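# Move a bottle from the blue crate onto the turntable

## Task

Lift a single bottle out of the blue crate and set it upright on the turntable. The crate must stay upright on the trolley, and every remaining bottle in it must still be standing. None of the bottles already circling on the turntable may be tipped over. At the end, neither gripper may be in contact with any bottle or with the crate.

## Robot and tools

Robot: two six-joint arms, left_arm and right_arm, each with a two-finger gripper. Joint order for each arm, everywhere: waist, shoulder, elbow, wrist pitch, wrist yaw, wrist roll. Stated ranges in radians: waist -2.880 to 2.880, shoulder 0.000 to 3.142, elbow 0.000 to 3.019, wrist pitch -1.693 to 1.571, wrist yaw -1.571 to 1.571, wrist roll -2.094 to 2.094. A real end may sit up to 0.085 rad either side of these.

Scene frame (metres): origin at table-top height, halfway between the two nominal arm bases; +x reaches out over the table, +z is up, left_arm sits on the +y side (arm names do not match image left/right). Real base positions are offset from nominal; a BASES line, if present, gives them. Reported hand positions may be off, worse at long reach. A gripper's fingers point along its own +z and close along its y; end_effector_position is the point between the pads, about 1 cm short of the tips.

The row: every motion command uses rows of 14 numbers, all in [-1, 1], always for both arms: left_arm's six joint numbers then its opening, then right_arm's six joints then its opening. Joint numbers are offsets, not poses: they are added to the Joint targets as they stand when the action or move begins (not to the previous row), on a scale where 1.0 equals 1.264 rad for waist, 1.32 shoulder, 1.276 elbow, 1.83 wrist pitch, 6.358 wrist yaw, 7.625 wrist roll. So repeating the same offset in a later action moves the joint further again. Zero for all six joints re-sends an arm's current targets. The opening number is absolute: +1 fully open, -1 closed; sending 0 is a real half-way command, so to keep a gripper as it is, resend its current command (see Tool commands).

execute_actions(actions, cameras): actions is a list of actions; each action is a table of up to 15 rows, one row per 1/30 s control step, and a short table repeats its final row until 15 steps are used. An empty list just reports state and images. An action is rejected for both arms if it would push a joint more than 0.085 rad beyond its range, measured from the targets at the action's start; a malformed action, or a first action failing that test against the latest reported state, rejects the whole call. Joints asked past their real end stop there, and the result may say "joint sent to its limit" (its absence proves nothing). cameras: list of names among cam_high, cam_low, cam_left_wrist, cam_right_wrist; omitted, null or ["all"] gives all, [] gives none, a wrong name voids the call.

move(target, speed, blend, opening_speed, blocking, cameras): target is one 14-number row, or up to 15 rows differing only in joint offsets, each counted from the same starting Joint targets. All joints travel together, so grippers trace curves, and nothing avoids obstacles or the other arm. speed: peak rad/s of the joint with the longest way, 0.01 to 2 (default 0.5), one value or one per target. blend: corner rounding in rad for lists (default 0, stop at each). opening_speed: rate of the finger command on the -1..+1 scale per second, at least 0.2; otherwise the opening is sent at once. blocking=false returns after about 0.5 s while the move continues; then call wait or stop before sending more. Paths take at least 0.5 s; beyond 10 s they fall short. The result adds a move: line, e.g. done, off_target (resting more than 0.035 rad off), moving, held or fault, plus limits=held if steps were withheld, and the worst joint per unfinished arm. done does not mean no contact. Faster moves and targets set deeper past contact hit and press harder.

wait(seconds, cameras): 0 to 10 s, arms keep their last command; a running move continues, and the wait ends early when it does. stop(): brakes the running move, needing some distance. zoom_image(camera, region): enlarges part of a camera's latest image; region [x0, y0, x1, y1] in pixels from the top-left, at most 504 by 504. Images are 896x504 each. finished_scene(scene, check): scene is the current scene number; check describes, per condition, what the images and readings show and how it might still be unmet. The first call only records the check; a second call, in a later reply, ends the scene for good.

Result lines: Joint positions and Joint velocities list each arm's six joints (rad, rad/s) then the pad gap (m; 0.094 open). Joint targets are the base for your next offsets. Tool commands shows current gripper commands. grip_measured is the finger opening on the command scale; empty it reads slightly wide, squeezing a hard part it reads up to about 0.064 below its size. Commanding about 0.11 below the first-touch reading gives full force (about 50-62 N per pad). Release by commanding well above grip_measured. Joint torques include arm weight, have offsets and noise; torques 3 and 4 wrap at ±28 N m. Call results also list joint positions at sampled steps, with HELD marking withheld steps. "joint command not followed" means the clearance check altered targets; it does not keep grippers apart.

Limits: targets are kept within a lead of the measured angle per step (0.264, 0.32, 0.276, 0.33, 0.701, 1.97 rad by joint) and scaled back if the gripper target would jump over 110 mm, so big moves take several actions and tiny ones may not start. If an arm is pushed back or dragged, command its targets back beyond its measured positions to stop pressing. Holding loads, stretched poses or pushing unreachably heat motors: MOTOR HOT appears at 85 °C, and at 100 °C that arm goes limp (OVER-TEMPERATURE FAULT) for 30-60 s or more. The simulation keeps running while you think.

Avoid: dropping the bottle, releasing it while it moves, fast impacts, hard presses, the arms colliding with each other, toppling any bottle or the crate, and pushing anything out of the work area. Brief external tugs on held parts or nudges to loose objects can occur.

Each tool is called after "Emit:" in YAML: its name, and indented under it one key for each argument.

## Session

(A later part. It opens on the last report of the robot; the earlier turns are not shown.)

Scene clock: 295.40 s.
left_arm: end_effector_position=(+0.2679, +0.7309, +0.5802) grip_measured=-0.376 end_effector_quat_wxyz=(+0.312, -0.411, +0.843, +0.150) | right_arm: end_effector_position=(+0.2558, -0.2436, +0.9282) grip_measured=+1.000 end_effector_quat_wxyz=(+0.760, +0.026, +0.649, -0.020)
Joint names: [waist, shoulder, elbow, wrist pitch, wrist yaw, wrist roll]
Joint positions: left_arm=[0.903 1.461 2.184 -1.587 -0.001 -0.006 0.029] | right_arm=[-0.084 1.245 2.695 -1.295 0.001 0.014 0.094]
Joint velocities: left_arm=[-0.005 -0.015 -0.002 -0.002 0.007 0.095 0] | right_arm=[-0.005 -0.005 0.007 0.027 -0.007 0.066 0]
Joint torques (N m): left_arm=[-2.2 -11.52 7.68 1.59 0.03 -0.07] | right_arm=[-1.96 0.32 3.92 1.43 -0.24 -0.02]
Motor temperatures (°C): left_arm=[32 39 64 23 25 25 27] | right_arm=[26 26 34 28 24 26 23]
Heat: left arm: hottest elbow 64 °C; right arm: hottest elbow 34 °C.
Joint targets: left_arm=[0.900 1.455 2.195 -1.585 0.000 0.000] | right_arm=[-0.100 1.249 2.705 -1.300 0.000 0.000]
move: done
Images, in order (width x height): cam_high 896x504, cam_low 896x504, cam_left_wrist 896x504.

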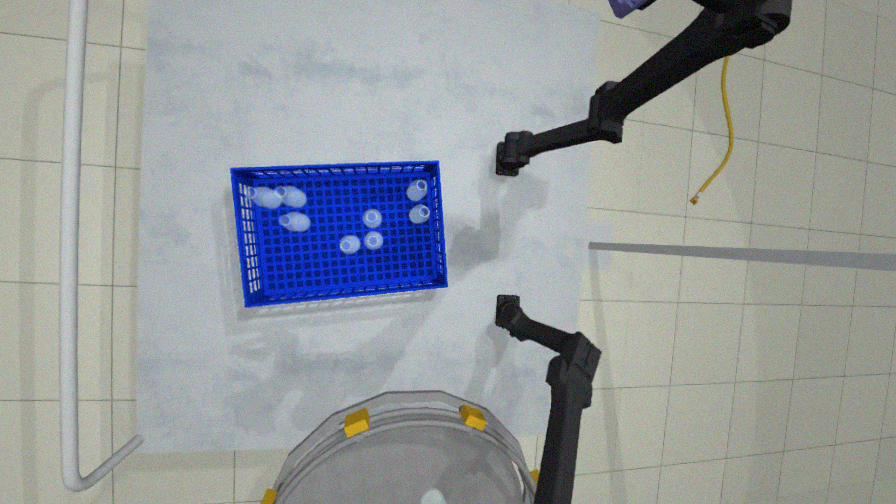

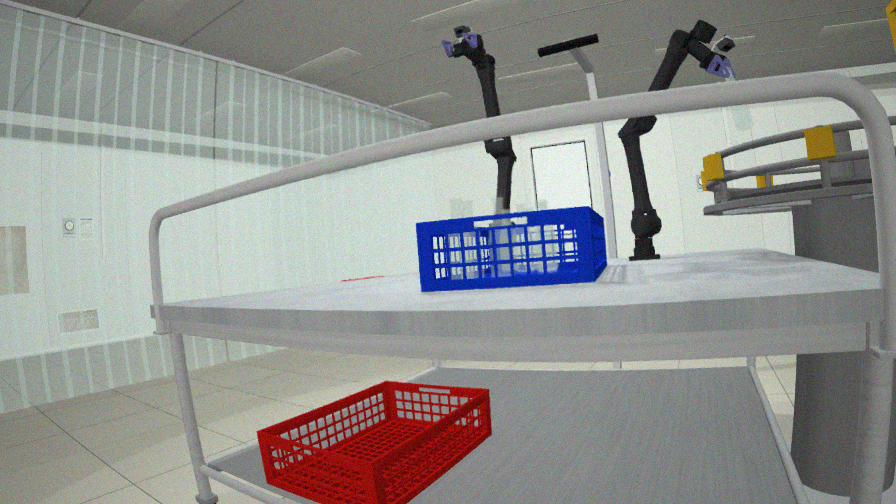

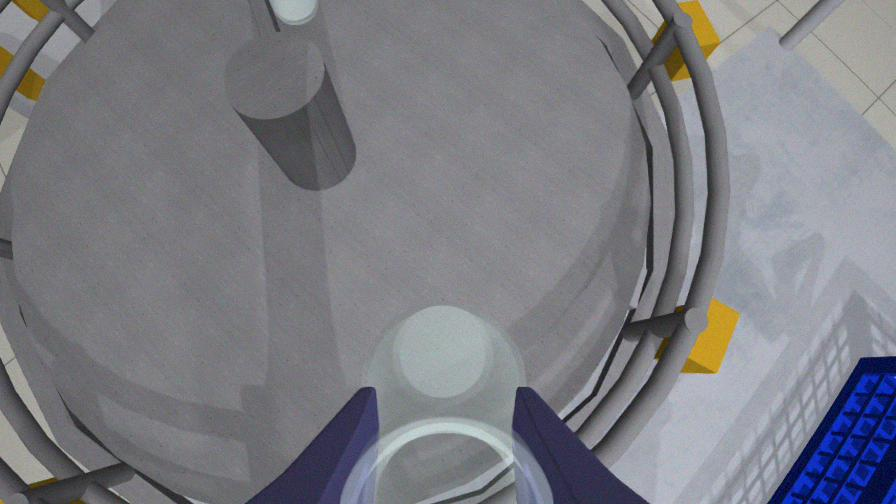

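Emit:
wait:
  seconds: 0.1
  cameras: ["cam_left_wrist"]

Emit:
zoom_image:
  camera: "cam_left_wrist"
  region: [60, 200, 360, 370]

Emit:
wait:
  seconds: 0.3
  cameras: ["cam_left_wrist"]

Emit:
zoom_image:
  camera: "cam_left_wrist"
  region: [60, 200, 360, 370]

Scene clock: 305.93 s.
left_arm: end_effector_position=(+0.2679, +0.7309, +0.5802) grip_measured=-0.376 end_effector_quat_wxyz=(+0.312, -0.411, +0.843, +0.150) | right_arm: end_effector_position=(+0.2558, -0.2436, +0.9282) grip_measured=+1.000 end_effector_quat_wxyz=(+0.760, +0.026, +0.649, -0.020)
Joint names: [waist, shoulder, elbow, wrist pitch, wrist yaw, wrist roll]
Joint positions: left_arm=[0.903 1.461 2.184 -1.587 -0.001 -0.006 0.029] | right_arm=[-0.084 1.245 2.695 -1.295 0.001 0.014 0.094]
Joint velocities: left_arm=[0.015 -0.005 -0.017 0.012 0.022 0.007 0.001] | right_arm=[-0.005 -0.015 -0.012 0.007 -0.007 0.007 0]
Joint torques (N m): left_arm=[-2.02 -11.46 7.75 1.61 0 -0.06] | right_arm=[-1.9 0.26 3.92 1.43 -0.24 -0.03]
Motor temperatures (°C): left_arm=[32 38 61 23 25 25 27] | right_arm=[26 26 33 28 24 26 23]
Heat: left arm: hottest elbow 61 °C; right arm: hottest elbow 33 °C.
Joint targets: left_arm=[0.900 1.455 2.195 -1.585 0.000 0.000] | right_arm=[-0.100 1.249 2.705 -1.300 0.000 0.000]
Tool commands: left_gripper/opening=-0.5 right_gripper/opening=+1.0
wait: 0.10 s; at rest from the start
Images, in order (width x height): cam_left_wrist 896x504.

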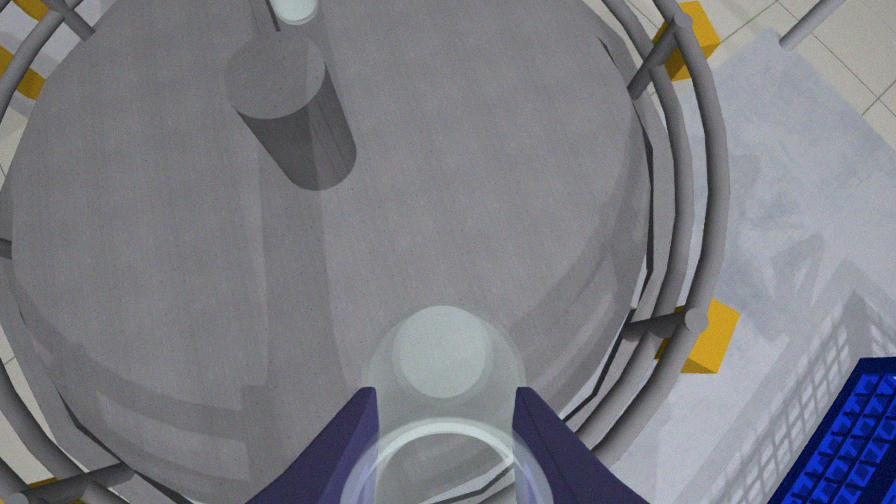

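Scaled by 1.680 from the camera's 896x504 image, which has a finer 1280x720 frame.

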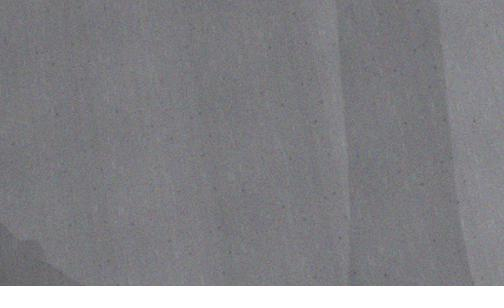

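Scene clock: 306.23 s.
left_arm: end_effector_position=(+0.2679, +0.7309, +0.5802) grip_measured=-0.376 end_effector_quat_wxyz=(+0.312, -0.411, +0.843, +0.150) | right_arm: end_effector_position=(+0.2558, -0.2436, +0.9282) grip_measured=+1.000 end_effector_quat_wxyz=(+0.760, +0.026, +0.649, -0.020)
Joint names: [waist, shoulder, elbow, wrist pitch, wrist yaw, wrist roll]
Joint positions: left_arm=[0.903 1.461 2.184 -1.587 -0.001 -0.006 0.029] | right_arm=[-0.084 1.245 2.695 -1.295 0.001 0.014 0.094]
Joint velocities: left_arm=[-0.005 -0.015 -0.037 -0.017 -0.007 0.022 -0.001] | right_arm=[-0.015 -0.015 -0.002 -0.012 -0.081 -0.007 0]
Joint torques (N m): left_arm=[-2.32 -11.05 7.69 1.7 -0.07 -0.03] | right_arm=[-1.9 0.32 3.92 1.46 -0.24 -0.02]
Motor temperatures (°C): left_arm=[32 38 61 23 25 25 27] | right_arm=[26 26 33 28 24 26 23]
Heat: left arm: hottest elbow 61 °C; right arm: hottest elbow 33 °C.
Joint targets: left_arm=[0.900 1.455 2.195 -1.585 0.000 0.000] | right_arm=[-0.100 1.249 2.705 -1.300 0.000 0.000]
Tool commands: left_gripper/opening=-0.5 right_gripper/opening=+1.0
wait: 0.30 s; at rest by 0.17 s
Images, in order (width x height): cam_left_wrist 896x504.

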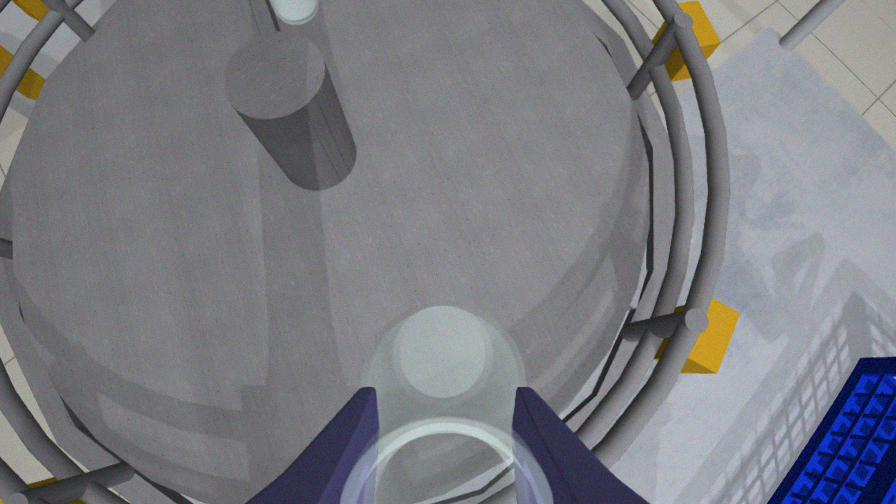

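Scaled by 1.680 from the camera's 896x504 image, which has a finer 1280x720 frame.

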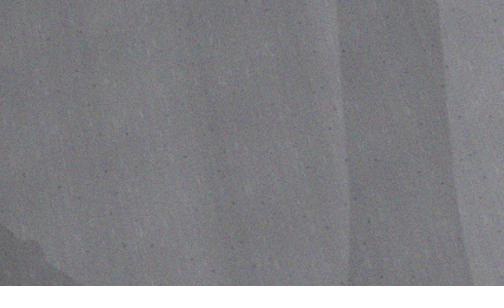

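Emit:
move:
  target:
    - [0,0.3553,0.2429,0.0514,0,0,-0.5,0,0,0,0,0,0,1]
    - [0,0.3273,0.1364,0.0863,0,0,-0.5,0,0,0,0,0,0,1]
  speed: [0.5, 0.18]
  blend: [0.03, 0]
  cameras: ["cam_left_wrist", "cam_low"]

Scene clock: 344.33 s.
left_arm: end_effector_position=(+0.3925, +0.8879, +0.4113) grip_measured=-0.376 end_effector_quat_wxyz=(+0.246, -0.421, +0.865, +0.118) | right_arm: end_effector_position=(+0.2558, -0.2436, +0.9282) grip_measured=+1.000 end_effector_quat_wxyz=(+0.760, +0.026, +0.649, -0.020)
Joint names: [waist, shoulder, elbow, wrist pitch, wrist yaw, wrist roll]
Joint positions: left_arm=[0.903 1.928 2.357 -1.447 -0.001 -0.006 0.029] | right_arm=[-0.084 1.245 2.695 -1.295 0.001 0.014 0.094]
Joint velocities: left_arm=[-0.005 -0.005 0.002 -0.007 -0.022 0.007 -0.001] | right_arm=[-0.005 -0.005 -0.022 -0.002 0.007 -0.051 0]
Joint torques (N m): left_arm=[-2.37 -22.53 8.87 2.07 0.02 -0.02] | right_arm=[-1.9 0.26 3.93 1.43 -0.24 -0.02]
Motor temperatures (°C): left_arm=[32 37 55 23 25 25 27] | right_arm=[26 26 33 27 24 26 23]
Heat: left arm: hottest elbow 55 °C; right arm: hottest elbow 33 °C.
Joint targets: left_arm=[0.900 1.887 2.370 -1.427 0.000 0.000] | right_arm=[-0.100 1.249 2.705 -1.300 0.000 0.000]
move: off_target (left_arm); left_arm: the shoulder is farthest, 0.041 rad from its target
Images, in order (width x height): cam_low 896x504, cam_left_wrist 896x504.

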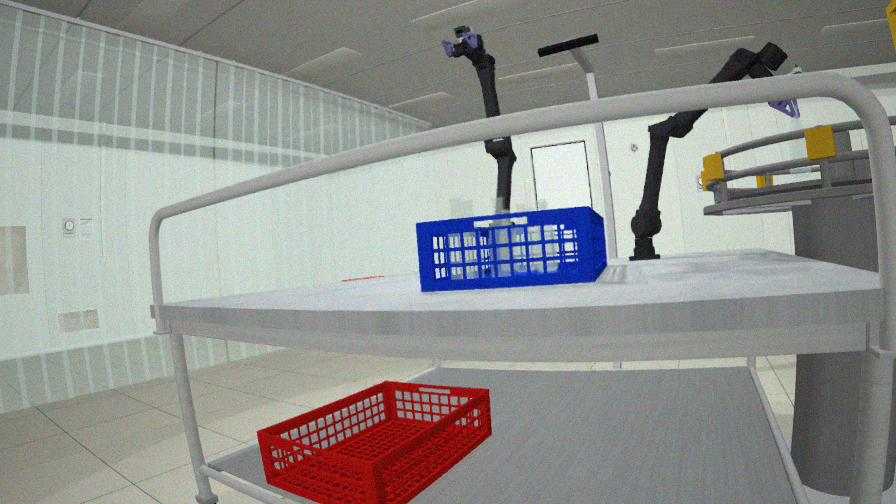

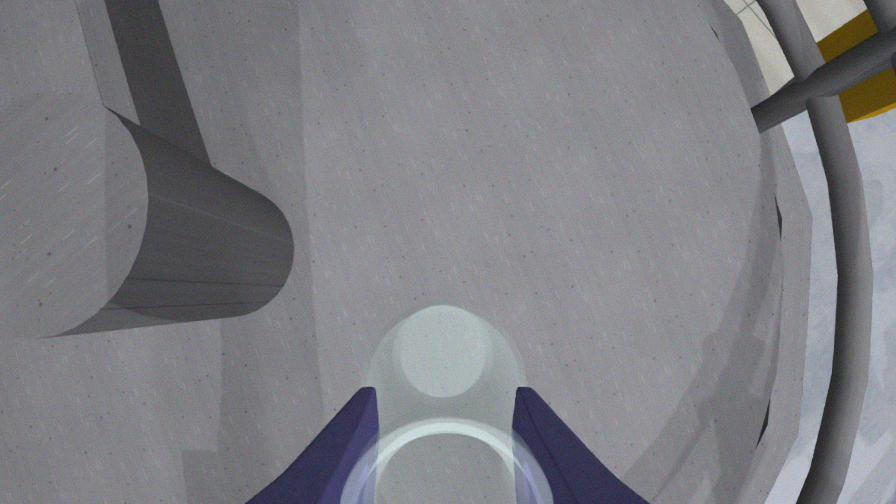

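Emit:
move:
  target: [0,0.0098,-0.0094,0.0148,0,0,-0.5,0,0,0,0,0,0,1]
  speed: 0.05
  cameras: ["cam_left_wrist"]

Scene clock: 359.83 s.
left_arm: end_effector_position=(+0.3956, +0.8918, +0.4098) grip_measured=-0.376 end_effector_quat_wxyz=(+0.253, -0.420, +0.863, +0.122) | right_arm: end_effector_position=(+0.2558, -0.2436, +0.9282) grip_measured=+1.000 end_effector_quat_wxyz=(+0.760, +0.026, +0.649, -0.020)
Joint names: [waist, shoulder, elbow, wrist pitch, wrist yaw, wrist roll]
Joint positions: left_arm=[0.903 1.928 2.347 -1.421 -0.001 -0.006 0.029] | right_arm=[-0.084 1.245 2.695 -1.295 0.001 0.014 0.094]
Joint velocities: left_arm=[-0.015 -0.015 0.002 -0.022 0.007 -0.007 0] | right_arm=[-0.005 -0.005 -0.007 -0.027 0.022 -0.007 0]
Joint torques (N m): left_arm=[-2.02 -21.77 8.84 2.32 0.01 -0.06] | right_arm=[-1.9 0.32 3.95 1.43 -0.24 -0.02]
Motor temperatures (°C): left_arm=[32 37 55 23 25 25 28] | right_arm=[26 26 33 27 24 26 23]
Heat: left arm: hottest elbow 55 °C; right arm: hottest elbow 33 °C.
Joint targets: left_arm=[0.900 1.900 2.358 -1.400 0.000 0.000] | right_arm=[-0.100 1.249 2.705 -1.300 0.000 0.000]
move: done
Images, in order (width x height): cam_left_wrist 896x504.

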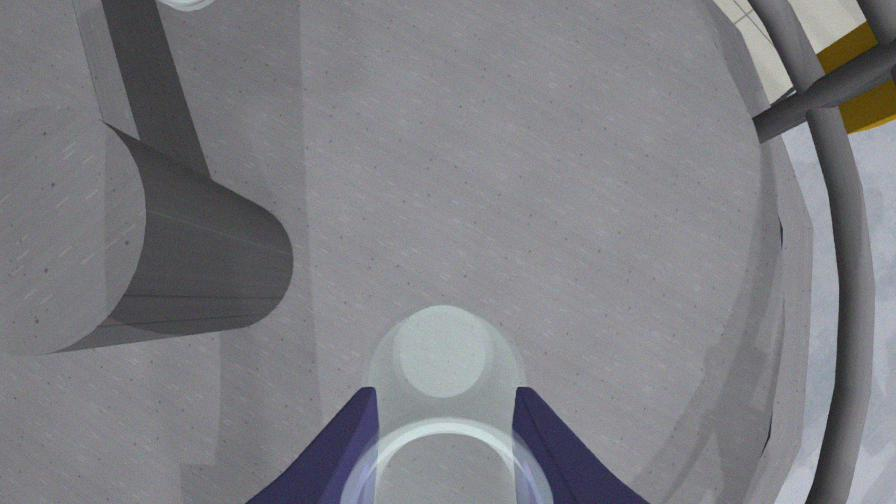

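Emit:
move:
  target: [0,0,-0.0078,0.0055,0,0,-0.5,0,0,0,0,0,0,1]
  speed: 0.05
  cameras: ["cam_left_wrist"]

Scene clock: 371.50 s.
left_arm: end_effector_position=(+0.3965, +0.8930, +0.4061) grip_measured=-0.376 end_effector_quat_wxyz=(+0.253, -0.420, +0.863, +0.122) | right_arm: end_effector_position=(+0.2558, -0.2436, +0.9282) grip_measured=+1.000 end_effector_quat_wxyz=(+0.760, +0.026, +0.649, -0.020)
Joint names: [waist, shoulder, elbow, wrist pitch, wrist yaw, wrist roll]
Joint positions: left_arm=[0.903 1.928 2.336 -1.411 -0.001 -0.006 0.029] | right_arm=[-0.084 1.245 2.695 -1.295 0.001 0.014 0.094]
Joint velocities: left_arm=[-0.005 -0.015 0.017 -0.002 -0.037 -0.051 0] | right_arm=[-0.005 -0.015 -0.007 -0.002 -0.066 -0.022 0]
Joint torques (N m): left_arm=[-1.9 -20.84 8.84 2.13 0.01 -0.05] | right_arm=[-1.9 0.32 3.95 1.44 -0.24 -0.02]
Motor temperatures (°C): left_arm=[32 38 54 23 25 25 28] | right_arm=[26 26 33 27 24 26 23]
Heat: left arm: hottest elbow 54 °C; right arm: hottest elbow 33 °C.
Joint targets: left_arm=[0.900 1.900 2.347 -1.390 0.000 0.000] | right_arm=[-0.100 1.249 2.705 -1.300 0.000 0.000]
move: done
Images, in order (width x height): cam_left_wrist 896x504.

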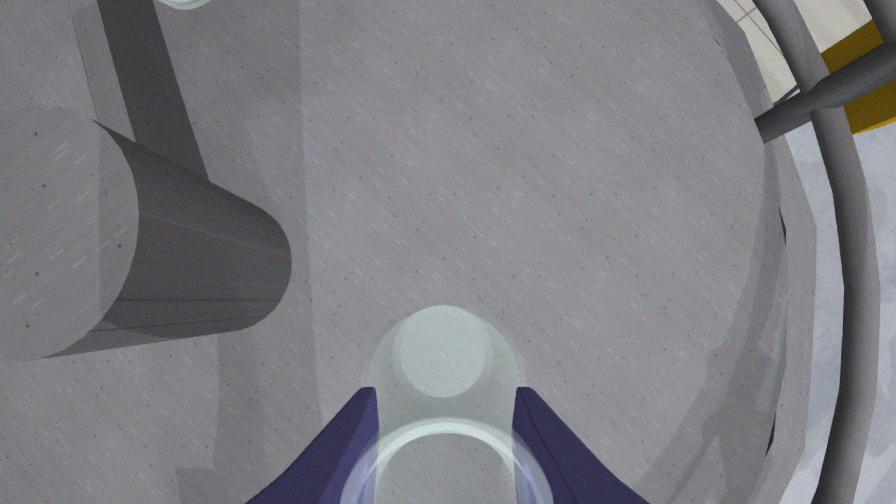

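Emit:
move:
  target: [0,0,-0.0063,0.0044,0,0,-0.5,0,0,0,0,0,0,1]
  speed: 0.05
  cameras: ["cam_left_wrist"]

Scene clock: 377.83 s.
left_arm: end_effector_position=(+0.3973, +0.8939, +0.4033) grip_measured=-0.376 end_effector_quat_wxyz=(+0.253, -0.420, +0.863, +0.122) | right_arm: end_effector_position=(+0.2558, -0.2436, +0.9282) grip_measured=+1.000 end_effector_quat_wxyz=(+0.760, +0.026, +0.649, -0.020)
Joint names: [waist, shoulder, elbow, wrist pitch, wrist yaw, wrist roll]
Joint positions: left_arm=[0.903 1.928 2.328 -1.403 -0.001 -0.006 0.029] | right_arm=[-0.084 1.245 2.695 -1.295 0.001 0.014 0.094]
Joint velocities: left_arm=[0.005 0.005 0.002 0.017 -0.007 0.007 0] | right_arm=[-0.005 -0.005 -0.012 -0.002 -0.007 0.007 0]
Joint torques (N m): left_arm=[-1.9 -21.54 8.88 2.15 0.03 -0.05] | right_arm=[-1.9 0.26 3.93 1.43 -0.24 -0.02]
Motor temperatures (°C): left_arm=[32 38 54 23 25 25 28] | right_arm=[26 26 33 27 24 26 23]
Heat: left arm: hottest elbow 54 °C; right arm: hottest elbow 33 °C.
Joint targets: left_arm=[0.900 1.900 2.340 -1.382 0.000 0.000] | right_arm=[-0.100 1.249 2.705 -1.300 0.000 0.000]
move: done
Images, in order (width x height): cam_left_wrist 896x504.

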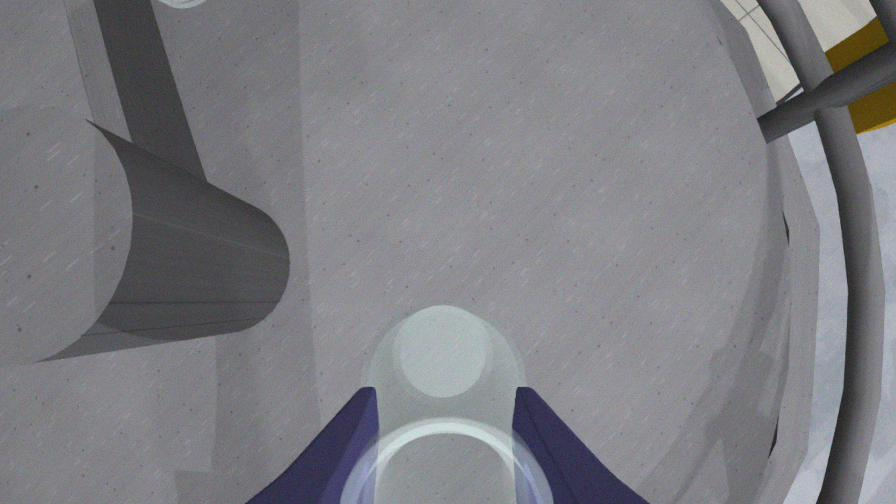

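Emit:
move:
  target: [0,0,-0.0063,0.0044,0,0,-0.5,0,0,0,0,0,0,1]
  speed: 0.05
  cameras: ["cam_left_wrist"]

Scene clock: 381.27 s.
left_arm: end_effector_position=(+0.3980, +0.8948, +0.4003) grip_measured=-0.376 end_effector_quat_wxyz=(+0.253, -0.420, +0.863, +0.122) | right_arm: end_effector_position=(+0.2558, -0.2436, +0.9282) grip_measured=+1.000 end_effector_quat_wxyz=(+0.760, +0.026, +0.649, -0.020)
Joint names: [waist, shoulder, elbow, wrist pitch, wrist yaw, wrist roll]
Joint positions: left_arm=[0.903 1.928 2.32 -1.395 -0.001 -0.006 0.029] | right_arm=[-0.084 1.245 2.695 -1.295 0.001 0.014 0.094]
Joint velocities: left_arm=[-0.015 -0.005 -0.002 -0.012 -0.007 -0.007 0] | right_arm=[-0.005 0.005 -0.012 -0.012 -0.081 -0.037 0]
Joint torques (N m): left_arm=[-1.79 -21.01 9.06 2.17 0.01 -0.07] | right_arm=[-1.96 0.26 3.93 1.44 -0.24 -0.02]
Motor temperatures (°C): left_arm=[32 38 54 23 25 25 28] | right_arm=[26 25 33 27 24 26 23]
Heat: left arm: hottest elbow 54 °C; right arm: hottest elbow 33 °C.
Joint targets: left_arm=[0.900 1.900 2.331 -1.374 0.000 0.000] | right_arm=[-0.100 1.249 2.705 -1.300 0.000 0.000]
move: done
Images, in order (width x height): cam_left_wrist 896x504.

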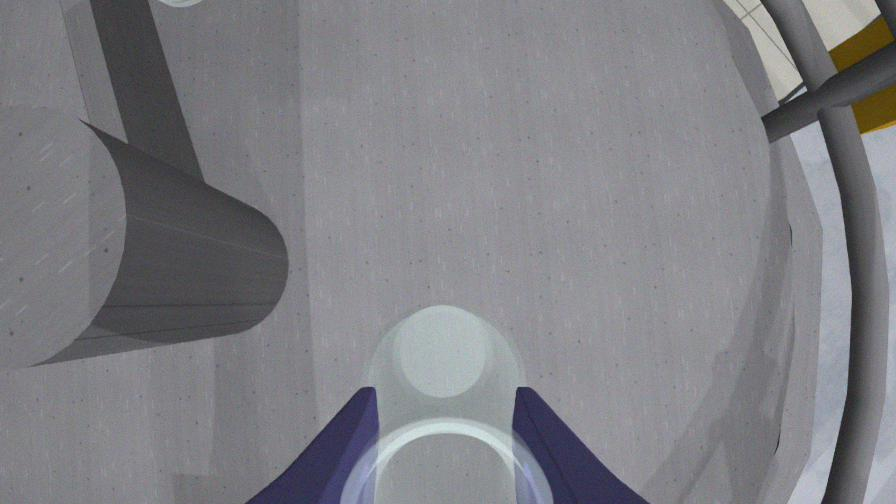

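Emit:
move:
  target: [0,0,-0.0063,0.0044,0,0,-0.5,0,0,0,0,0,0,1]
  speed: 0.05
  cameras: ["cam_left_wrist"]

Scene clock: 404.67 s.
left_arm: end_effector_position=(+0.3987, +0.8957, +0.3975) grip_measured=-0.376 end_effector_quat_wxyz=(+0.253, -0.420, +0.863, +0.122) | right_arm: end_effector_position=(+0.2558, -0.2436, +0.9282) grip_measured=+1.000 end_effector_quat_wxyz=(+0.760, +0.026, +0.649, -0.020)
Joint names: [waist, shoulder, elbow, wrist pitch, wrist yaw, wrist roll]
Joint positions: left_arm=[0.903 1.928 2.312 -1.387 -0.001 -0.006 0.029] | right_arm=[-0.084 1.245 2.695 -1.295 0.001 0.014 0.094]
Joint velocities: left_arm=[0.005 -0.005 -0.012 0.012 0.066 0.007 0] | right_arm=[-0.005 0.005 -0.012 -0.012 -0.007 -0.007 0]
Joint torques (N m): left_arm=[-2.02 -21.01 9.01 2.25 -0.02 -0.05] | right_arm=[-1.9 0.32 3.93 1.43 -0.24 -0.02]
Motor temperatures (°C): left_arm=[32 39 54 23 25 25 28] | right_arm=[26 25 33 27 24 26 23]
Heat: left arm: hottest elbow 54 °C; right arm: hottest elbow 33 °C.
Joint targets: left_arm=[0.900 1.900 2.323 -1.366 0.000 0.000] | right_arm=[-0.100 1.249 2.705 -1.300 0.000 0.000]
move: done
Images, in order (width x height): cam_left_wrist 896x504.

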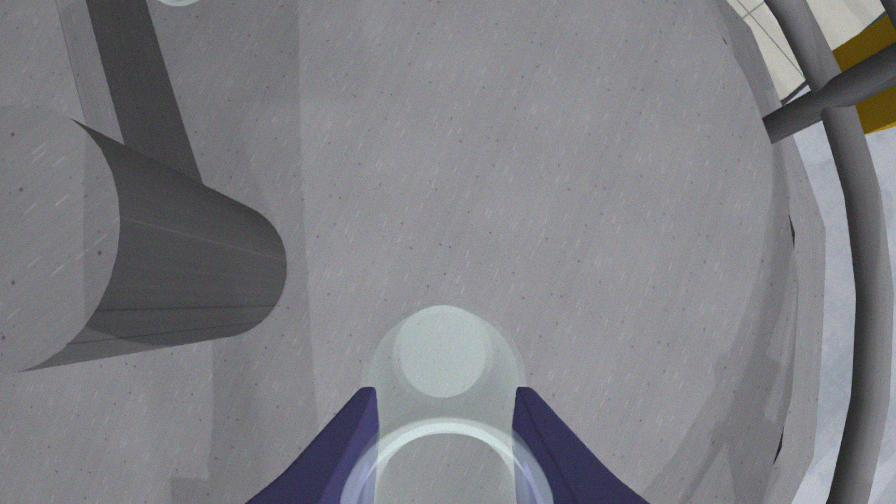

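Emit:
move:
  target: [0,0,-0.0063,0.0044,0,0,-0.5,0,0,0,0,0,0,1]
  speed: 0.05
  cameras: ["cam_left_wrist"]

Emit:
move:
  target: [0,0,-0.0063,0.0044,0,0,-0.5,0,0,0,0,0,0,1]
  speed: 0.05
  cameras: ["cam_left_wrist"]

Scene clock: 411.30 s.
left_arm: end_effector_position=(+0.3995, +0.8967, +0.3947) grip_measured=-0.376 end_effector_quat_wxyz=(+0.253, -0.420, +0.863, +0.122) | right_arm: end_effector_position=(+0.2558, -0.2436, +0.9282) grip_measured=+1.000 end_effector_quat_wxyz=(+0.760, +0.026, +0.649, -0.020)
Joint names: [waist, shoulder, elbow, wrist pitch, wrist yaw, wrist roll]
Joint positions: left_arm=[0.903 1.928 2.304 -1.378 -0.001 -0.006 0.029] | right_arm=[-0.084 1.245 2.695 -1.295 0.001 0.014 0.094]
Joint velocities: left_arm=[-0.005 0.005 -0.012 0.022 0.022 -0.007 0] | right_arm=[-0.005 -0.005 -0.027 -0.007 0.081 0.037 0]
Joint torques (N m): left_arm=[-1.55 -20.95 8.83 2.25 0.05 -0.07] | right_arm=[-1.9 0.32 3.93 1.44 -0.24 -0.02]
Motor temperatures (°C): left_arm=[32 39 54 23 25 25 28] | right_arm=[26 25 33 27 24 26 23]
Heat: left arm: hottest elbow 54 °C; right arm: hottest elbow 33 °C.
Joint targets: left_arm=[0.900 1.900 2.315 -1.357 0.000 0.000] | right_arm=[-0.100 1.249 2.705 -1.300 0.000 0.000]
move: done
Images, in order (width x height): cam_left_wrist 896x504.

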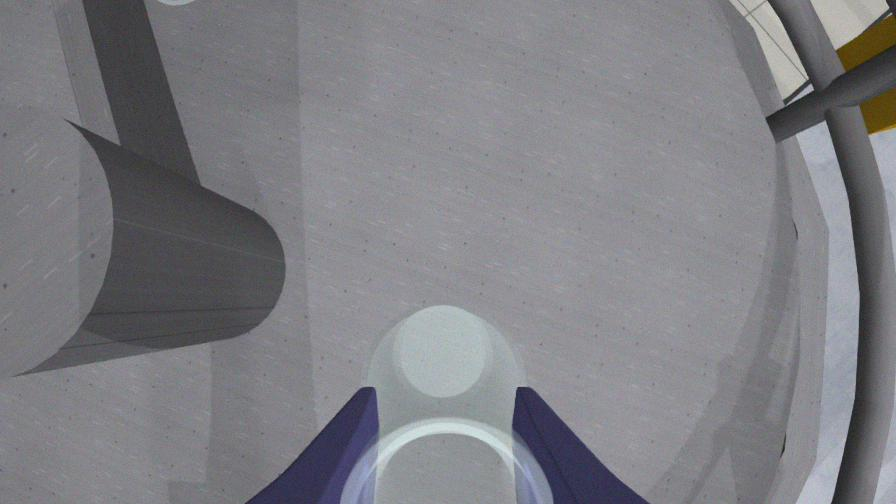

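Scene clock: 412.03 s.
left_arm: end_effector_position=(+0.4001, +0.8975, +0.3918) grip_measured=-0.376 end_effector_quat_wxyz=(+0.253, -0.420, +0.863, +0.122) | right_arm: end_effector_position=(+0.2558, -0.2436, +0.9282) grip_measured=+1.000 end_effector_quat_wxyz=(+0.760, +0.026, +0.649, -0.020)
Joint names: [waist, shoulder, elbow, wrist pitch, wrist yaw, wrist roll]
Joint positions: left_arm=[0.903 1.928 2.296 -1.371 -0.001 -0.006 0.029] | right_arm=[-0.084 1.245 2.695 -1.295 0.001 0.014 0.094]
Joint velocities: left_arm=[-0.015 0.005 -0.007 0.022 -0.022 0.022 0] | right_arm=[-0.015 -0.015 0.007 -0.012 -0.066 -0.007 0]
Joint torques (N m): left_arm=[-1.67 -21.66 8.87 2.25 -0.01 -0.06] | right_arm=[-1.9 0.26 3.93 1.44 -0.24 -0.02]
Motor temperatures (°C): left_arm=[32 39 54 23 25 25 28] | right_arm=[26 25 33 27 24 26 23]
Heat: left arm: hottest elbow 54 °C; right arm: hottest elbow 33 °C.
Joint targets: left_arm=[0.900 1.900 2.307 -1.350 0.000 0.000] | right_arm=[-0.101 1.249 2.705 -1.300 0.000 0.000]
move: done
Images, in order (width x height): cam_left_wrist 896x504.

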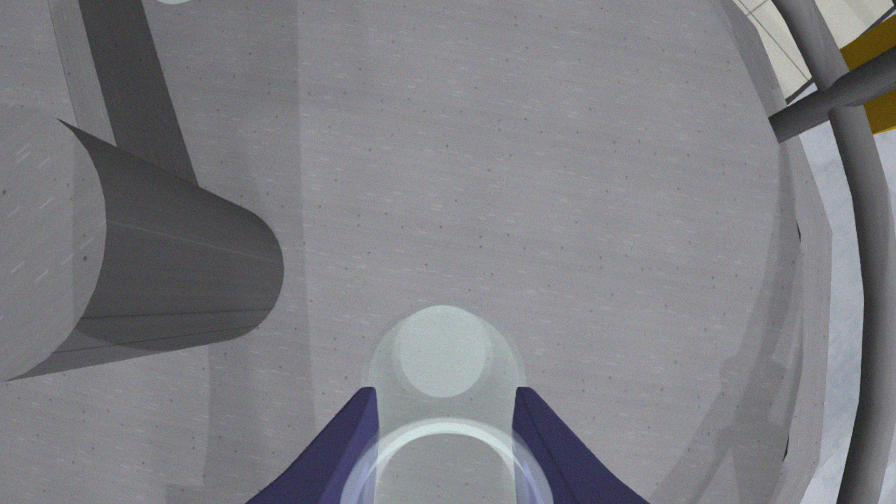

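Emit:
zoom_image:
  camera: "cam_left_wrist"
  region: [300, 200, 804, 504]

Scaled by 1.000.

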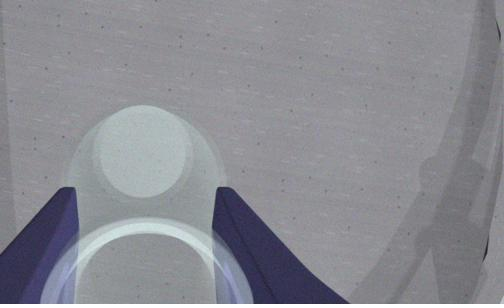

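Emit:
move:
  target: [0,0,-0.0063,0.0044,0,0,-0.5,0,0,0,0,0,0,1]
  speed: 0.05
  cameras: ["cam_left_wrist"]

Scene clock: 422.17 s.
left_arm: end_effector_position=(+0.4008, +0.8984, +0.3890) grip_measured=-0.376 end_effector_quat_wxyz=(+0.253, -0.420, +0.863, +0.122) | right_arm: end_effector_position=(+0.2558, -0.2437, +0.9282) grip_measured=+1.000 end_effector_quat_wxyz=(+0.760, +0.026, +0.649, -0.020)
Joint names: [waist, shoulder, elbow, wrist pitch, wrist yaw, wrist roll]
Joint positions: left_arm=[0.903 1.928 2.288 -1.362 -0.001 -0.006 0.029] | right_arm=[-0.085 1.245 2.695 -1.295 0.001 0.014 0.094]
Joint velocities: left_arm=[-0.015 -0.005 -0.012 0.017 0.007 0.007 0] | right_arm=[-0.015 -0.005 -0.012 0.002 -0.022 -0.007 0]
Joint torques (N m): left_arm=[-2.02 -21.36 9.02 2.36 0.02 -0.03] | right_arm=[-1.9 0.26 3.93 1.44 -0.24 -0.03]
Motor temperatures (°C): left_arm=[32 40 54 23 25 25 28] | right_arm=[26 25 33 27 24 26 23]
Heat: left arm: hottest elbow 54 °C; right arm: hottest elbow 33 °C.
Joint targets: left_arm=[0.900 1.900 2.299 -1.341 0.000 0.000] | right_arm=[-0.101 1.249 2.705 -1.300 0.000 0.000]
move: done
Images, in order (width x height): cam_left_wrist 896x504.

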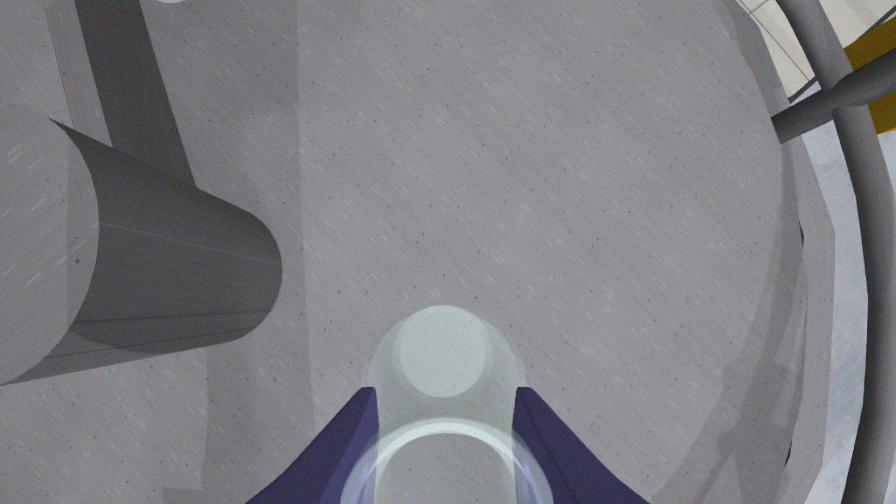

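Emit:
move:
  target: [0,0,-0.0063,0.0044,0,0,-0.5,0,0,0,0,0,0,1]
  speed: 0.05
  cameras: ["cam_left_wrist"]

Emit:
move:
  target: [0,0,-0.0047,0.0033,0,0,-0.5,0,0,0,0,0,0,1]
  speed: 0.05
  cameras: ["cam_left_wrist"]

Scene clock: 426.93 s.
left_arm: end_effector_position=(+0.4015, +0.8992, +0.3859) grip_measured=-0.376 end_effector_quat_wxyz=(+0.253, -0.420, +0.863, +0.122) | right_arm: end_effector_position=(+0.2558, -0.2437, +0.9282) grip_measured=+1.000 end_effector_quat_wxyz=(+0.760, +0.026, +0.649, -0.020)
Joint names: [waist, shoulder, elbow, wrist pitch, wrist yaw, wrist roll]
Joint positions: left_arm=[0.903 1.928 2.279 -1.354 -0.001 -0.006 0.029] | right_arm=[-0.085 1.245 2.695 -1.295 0.001 0.014 0.094]
Joint velocities: left_arm=[-0.005 -0.005 -0.002 0.027 -0.022 -0.022 -0.001] | right_arm=[-0.015 0.005 -0.002 0.012 -0.007 -0.007 0]
Joint torques (N m): left_arm=[-2.26 -20.89 9.11 2.21 -0.01 -0.05] | right_arm=[-1.9 0.26 3.92 1.44 -0.24 -0.03]
Motor temperatures (°C): left_arm=[32 40 54 23 25 25 28] | right_arm=[26 25 33 27 24 26 23]
Heat: left arm: hottest elbow 54 °C; right arm: hottest elbow 33 °C.
Joint targets: left_arm=[0.900 1.900 2.291 -1.333 0.000 0.000] | right_arm=[-0.101 1.249 2.705 -1.300 0.000 0.000]
move: done
Images, in order (width x height): cam_left_wrist 896x504.

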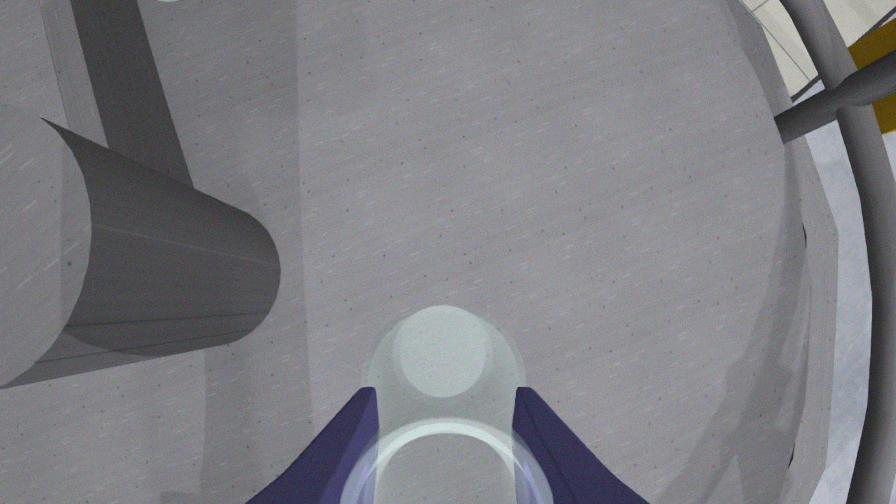

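Scene clock: 427.70 s.
left_arm: end_effector_position=(+0.4020, +0.8998, +0.3837) grip_measured=-0.376 end_effector_quat_wxyz=(+0.253, -0.420, +0.863, +0.122) | right_arm: end_effector_position=(+0.2558, -0.2437, +0.9282) grip_measured=+1.000 end_effector_quat_wxyz=(+0.760, +0.026, +0.649, -0.020)
Joint names: [waist, shoulder, elbow, wrist pitch, wrist yaw, wrist roll]
Joint positions: left_arm=[0.903 1.928 2.273 -1.348 -0.001 -0.006 0.029] | right_arm=[-0.085 1.245 2.695 -1.295 0.001 0.014 0.094]
Joint velocities: left_arm=[-0.015 0.005 0.012 -0.002 0.037 0.051 0] | right_arm=[0.005 0.005 -0.002 0.007 -0.051 0.037 0]
Joint torques (N m): left_arm=[-2.26 -21.6 9.07 2.17 -0.01 -0.05] | right_arm=[-1.96 0.32 3.92 1.44 -0.24 -0.02]
Motor temperatures (°C): left_arm=[32 40 54 23 25 25 28] | right_arm=[26 25 33 27 24 26 23]
Heat: left arm: hottest elbow 54 °C; right arm: hottest elbow 33 °C.
Joint targets: left_arm=[0.900 1.900 2.285 -1.327 0.000 0.000] | right_arm=[-0.101 1.249 2.705 -1.300 0.000 0.000]
move: done
Images, in order (width x height): cam_left_wrist 896x504.

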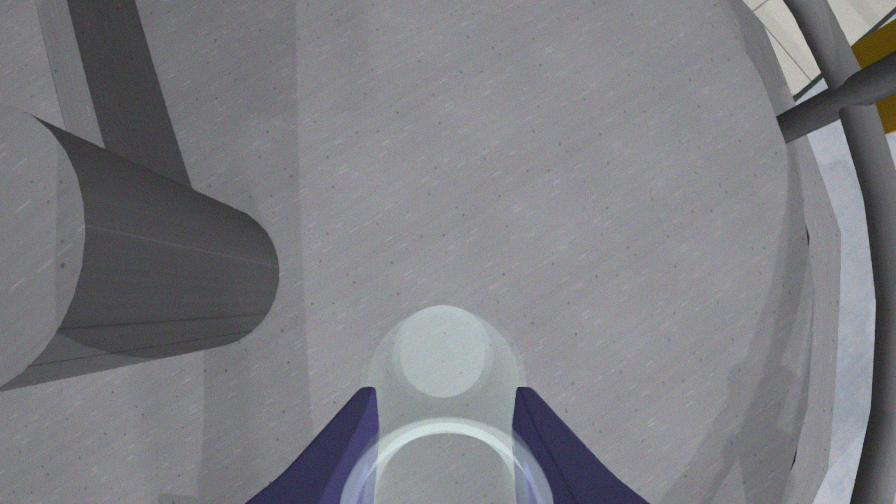

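Emit:
move:
  target: [0,0,-0.0063,0.0044,0,0,-0.5,0,0,0,0,0,0,1]
  speed: 0.05
  cameras: []

Emit:
move:
  target: [0,0,-0.0047,0.0033,0,0,-0.5,0,0,0,0,0,0,1]
  speed: 0.05
  cameras: ["cam_left_wrist"]

Scene clock: 455.93 s.
left_arm: end_effector_position=(+0.4026, +0.9006, +0.3809) grip_measured=-0.376 end_effector_quat_wxyz=(+0.253, -0.420, +0.863, +0.122) | right_arm: end_effector_position=(+0.2558, -0.2437, +0.9282) grip_measured=+1.000 end_effector_quat_wxyz=(+0.760, +0.026, +0.649, -0.020)
Joint names: [waist, shoulder, elbow, wrist pitch, wrist yaw, wrist roll]
Joint positions: left_arm=[0.903 1.928 2.265 -1.34 -0.001 -0.006 0.029] | right_arm=[-0.085 1.245 2.695 -1.295 0.001 0.014 0.094]
Joint velocities: left_arm=[-0.005 0.005 -0.012 -0.007 -0.007 -0.007 0] | right_arm=[-0.015 0.005 0.002 -0.007 0.051 0.022 0]
Joint torques (N m): left_arm=[-2.08 -21.07 9.1 2.17 0.04 -0.04] | right_arm=[-1.9 0.32 3.93 1.43 -0.24 -0.02]
Motor temperatures (°C): left_arm=[31 41 53 23 25 25 29] | right_arm=[25 25 33 27 24 26 23]
Heat: left arm: hottest elbow 53 °C; right arm: hottest elbow 33 °C.
Joint targets: left_arm=[0.900 1.900 2.277 -1.319 0.000 0.000] | right_arm=[-0.101 1.249 2.705 -1.300 0.000 0.000]
move: done
No camera images: "cameras" was empty.

Scene clock: 456.73 s.
left_arm: end_effector_position=(+0.4031, +0.9012, +0.3787) grip_measured=-0.376 end_effector_quat_wxyz=(+0.253, -0.420, +0.863, +0.122) | right_arm: end_effector_position=(+0.2558, -0.2437, +0.9282) grip_measured=+1.000 end_effector_quat_wxyz=(+0.760, +0.026, +0.649, -0.020)
Joint names: [waist, shoulder, elbow, wrist pitch, wrist yaw, wrist roll]
Joint positions: left_arm=[0.903 1.928 2.259 -1.334 -0.001 -0.006 0.029] | right_arm=[-0.085 1.245 2.695 -1.295 0.001 0.014 0.094]
Joint velocities: left_arm=[-0.005 -0.005 0.017 0.007 -0.051 -0.022 0] | right_arm=[-0.005 -0.005 0.012 0.002 0.066 -0.022 0]
Joint torques (N m): left_arm=[-1.55 -21.66 9.06 2.15 0.02 -0.05] | right_arm=[-1.9 0.26 3.93 1.44 -0.24 -0.02]
Motor temperatures (°C): left_arm=[31 41 53 23 25 25 29] | right_arm=[25 25 33 27 24 26 23]
Heat: left arm: hottest elbow 53 °C; right arm: hottest elbow 33 °C.
Joint targets: left_arm=[0.900 1.900 2.271 -1.313 0.000 0.000] | right_arm=[-0.101 1.249 2.705 -1.300 0.000 0.000]
move: done
Images, in order (width x height): cam_left_wrist 896x504.

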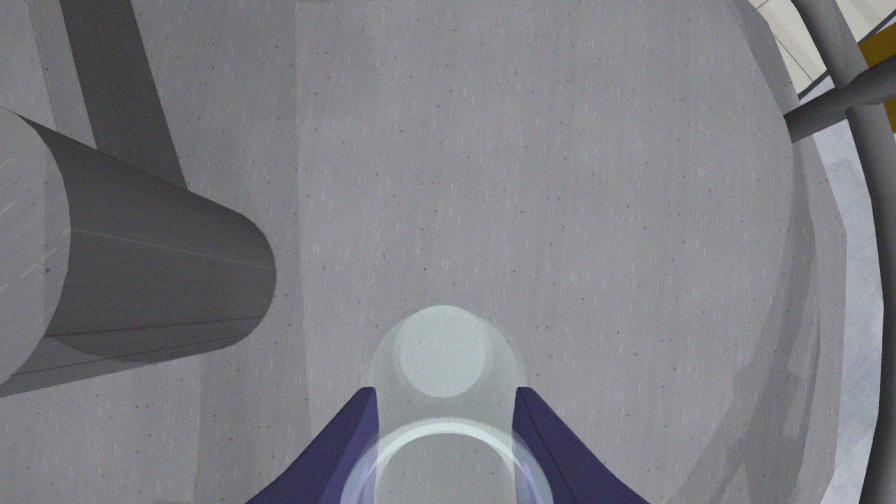

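Emit:
move:
  target: [0,0,-0.0063,0.0044,0,0,-0.5,0,0,0,0,0,0,1]
  speed: 0.05
  cameras: []

Emit:
move:
  target: [0,0,-0.0047,0.0033,0,0,-0.5,0,0,0,0,0,0,1]
  speed: 0.05
  cameras: ["cam_left_wrist"]

Scene clock: 466.70 s.
left_arm: end_effector_position=(+0.4038, +0.9022, +0.3766) grip_measured=-0.376 end_effector_quat_wxyz=(+0.253, -0.420, +0.863, +0.122) | right_arm: end_effector_position=(+0.2558, -0.2437, +0.9282) grip_measured=+1.000 end_effector_quat_wxyz=(+0.760, +0.026, +0.649, -0.020)
Joint names: [waist, shoulder, elbow, wrist pitch, wrist yaw, wrist roll]
Joint positions: left_arm=[0.903 1.928 2.253 -1.326 -0.001 -0.006 0.029] | right_arm=[-0.085 1.245 2.695 -1.295 0.001 0.014 0.094]
Joint velocities: left_arm=[-0.005 -0.005 -0.002 -0.002 0.037 0.022 -0.001] | right_arm=[-0.015 -0.024 -0.002 0.002 0.066 0.022 0]
Joint torques (N m): left_arm=[-1.67 -21.48 9.13 2.35 0.01 -0.03] | right_arm=[-1.9 0.32 3.93 1.44 -0.24 -0.02]
Motor temperatures (°C): left_arm=[31 41 54 23 25 25 29] | right_arm=[25 25 33 27 23 26 23]
Heat: left arm: hottest elbow 54 °C; right arm: hottest elbow 33 °C.
Joint targets: left_arm=[0.900 1.900 2.263 -1.305 0.000 0.000] | right_arm=[-0.101 1.249 2.705 -1.300 0.000 0.000]
move: done
No camera images: "cameras" was empty.

Scene clock: 467.53 s.
left_arm: end_effector_position=(+0.4050, +0.9036, +0.3764) grip_measured=-0.376 end_effector_quat_wxyz=(+0.257, -0.420, +0.862, +0.123) | right_arm: end_effector_position=(+0.2558, -0.2437, +0.9282) grip_measured=+1.000 end_effector_quat_wxyz=(+0.760, +0.026, +0.649, -0.020)
Joint names: [waist, shoulder, elbow, wrist pitch, wrist yaw, wrist roll]
Joint positions: left_arm=[0.903 1.928 2.25 -1.315 -0.001 -0.006 0.029] | right_arm=[-0.085 1.245 2.695 -1.295 0.001 0.014 0.094]
Joint velocities: left_arm=[-0.005 -0.005 -0.017 -0.002 -0.037 0.007 -0.001] | right_arm=[-0.015 -0.005 0.007 -0.017 -0.022 -0.037 0]
Joint torques (N m): left_arm=[-1.73 -21.77 8.83 1.98 0.02 -0.03] | right_arm=[-1.9 0.26 3.93 1.43 -0.24 -0.02]
Motor temperatures (°C): left_arm=[31 41 54 23 25 25 29] | right_arm=[25 25 33 27 23 26 23]
Heat: left arm: hottest elbow 54 °C; right arm: hottest elbow 33 °C.
Joint targets: left_arm=[0.900 1.900 2.257 -1.299 0.000 0.000] | right_arm=[-0.101 1.249 2.705 -1.300 0.000 0.000]
move: done
Images, in order (width x height): cam_left_wrist 896x504.

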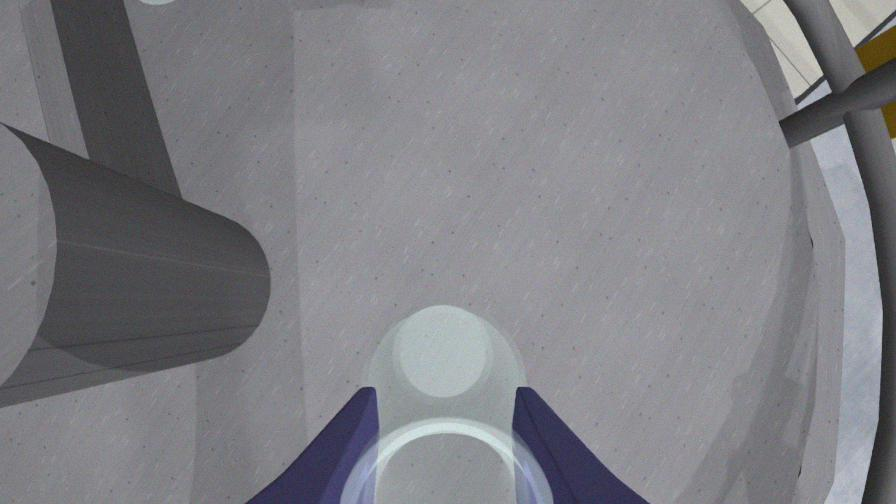

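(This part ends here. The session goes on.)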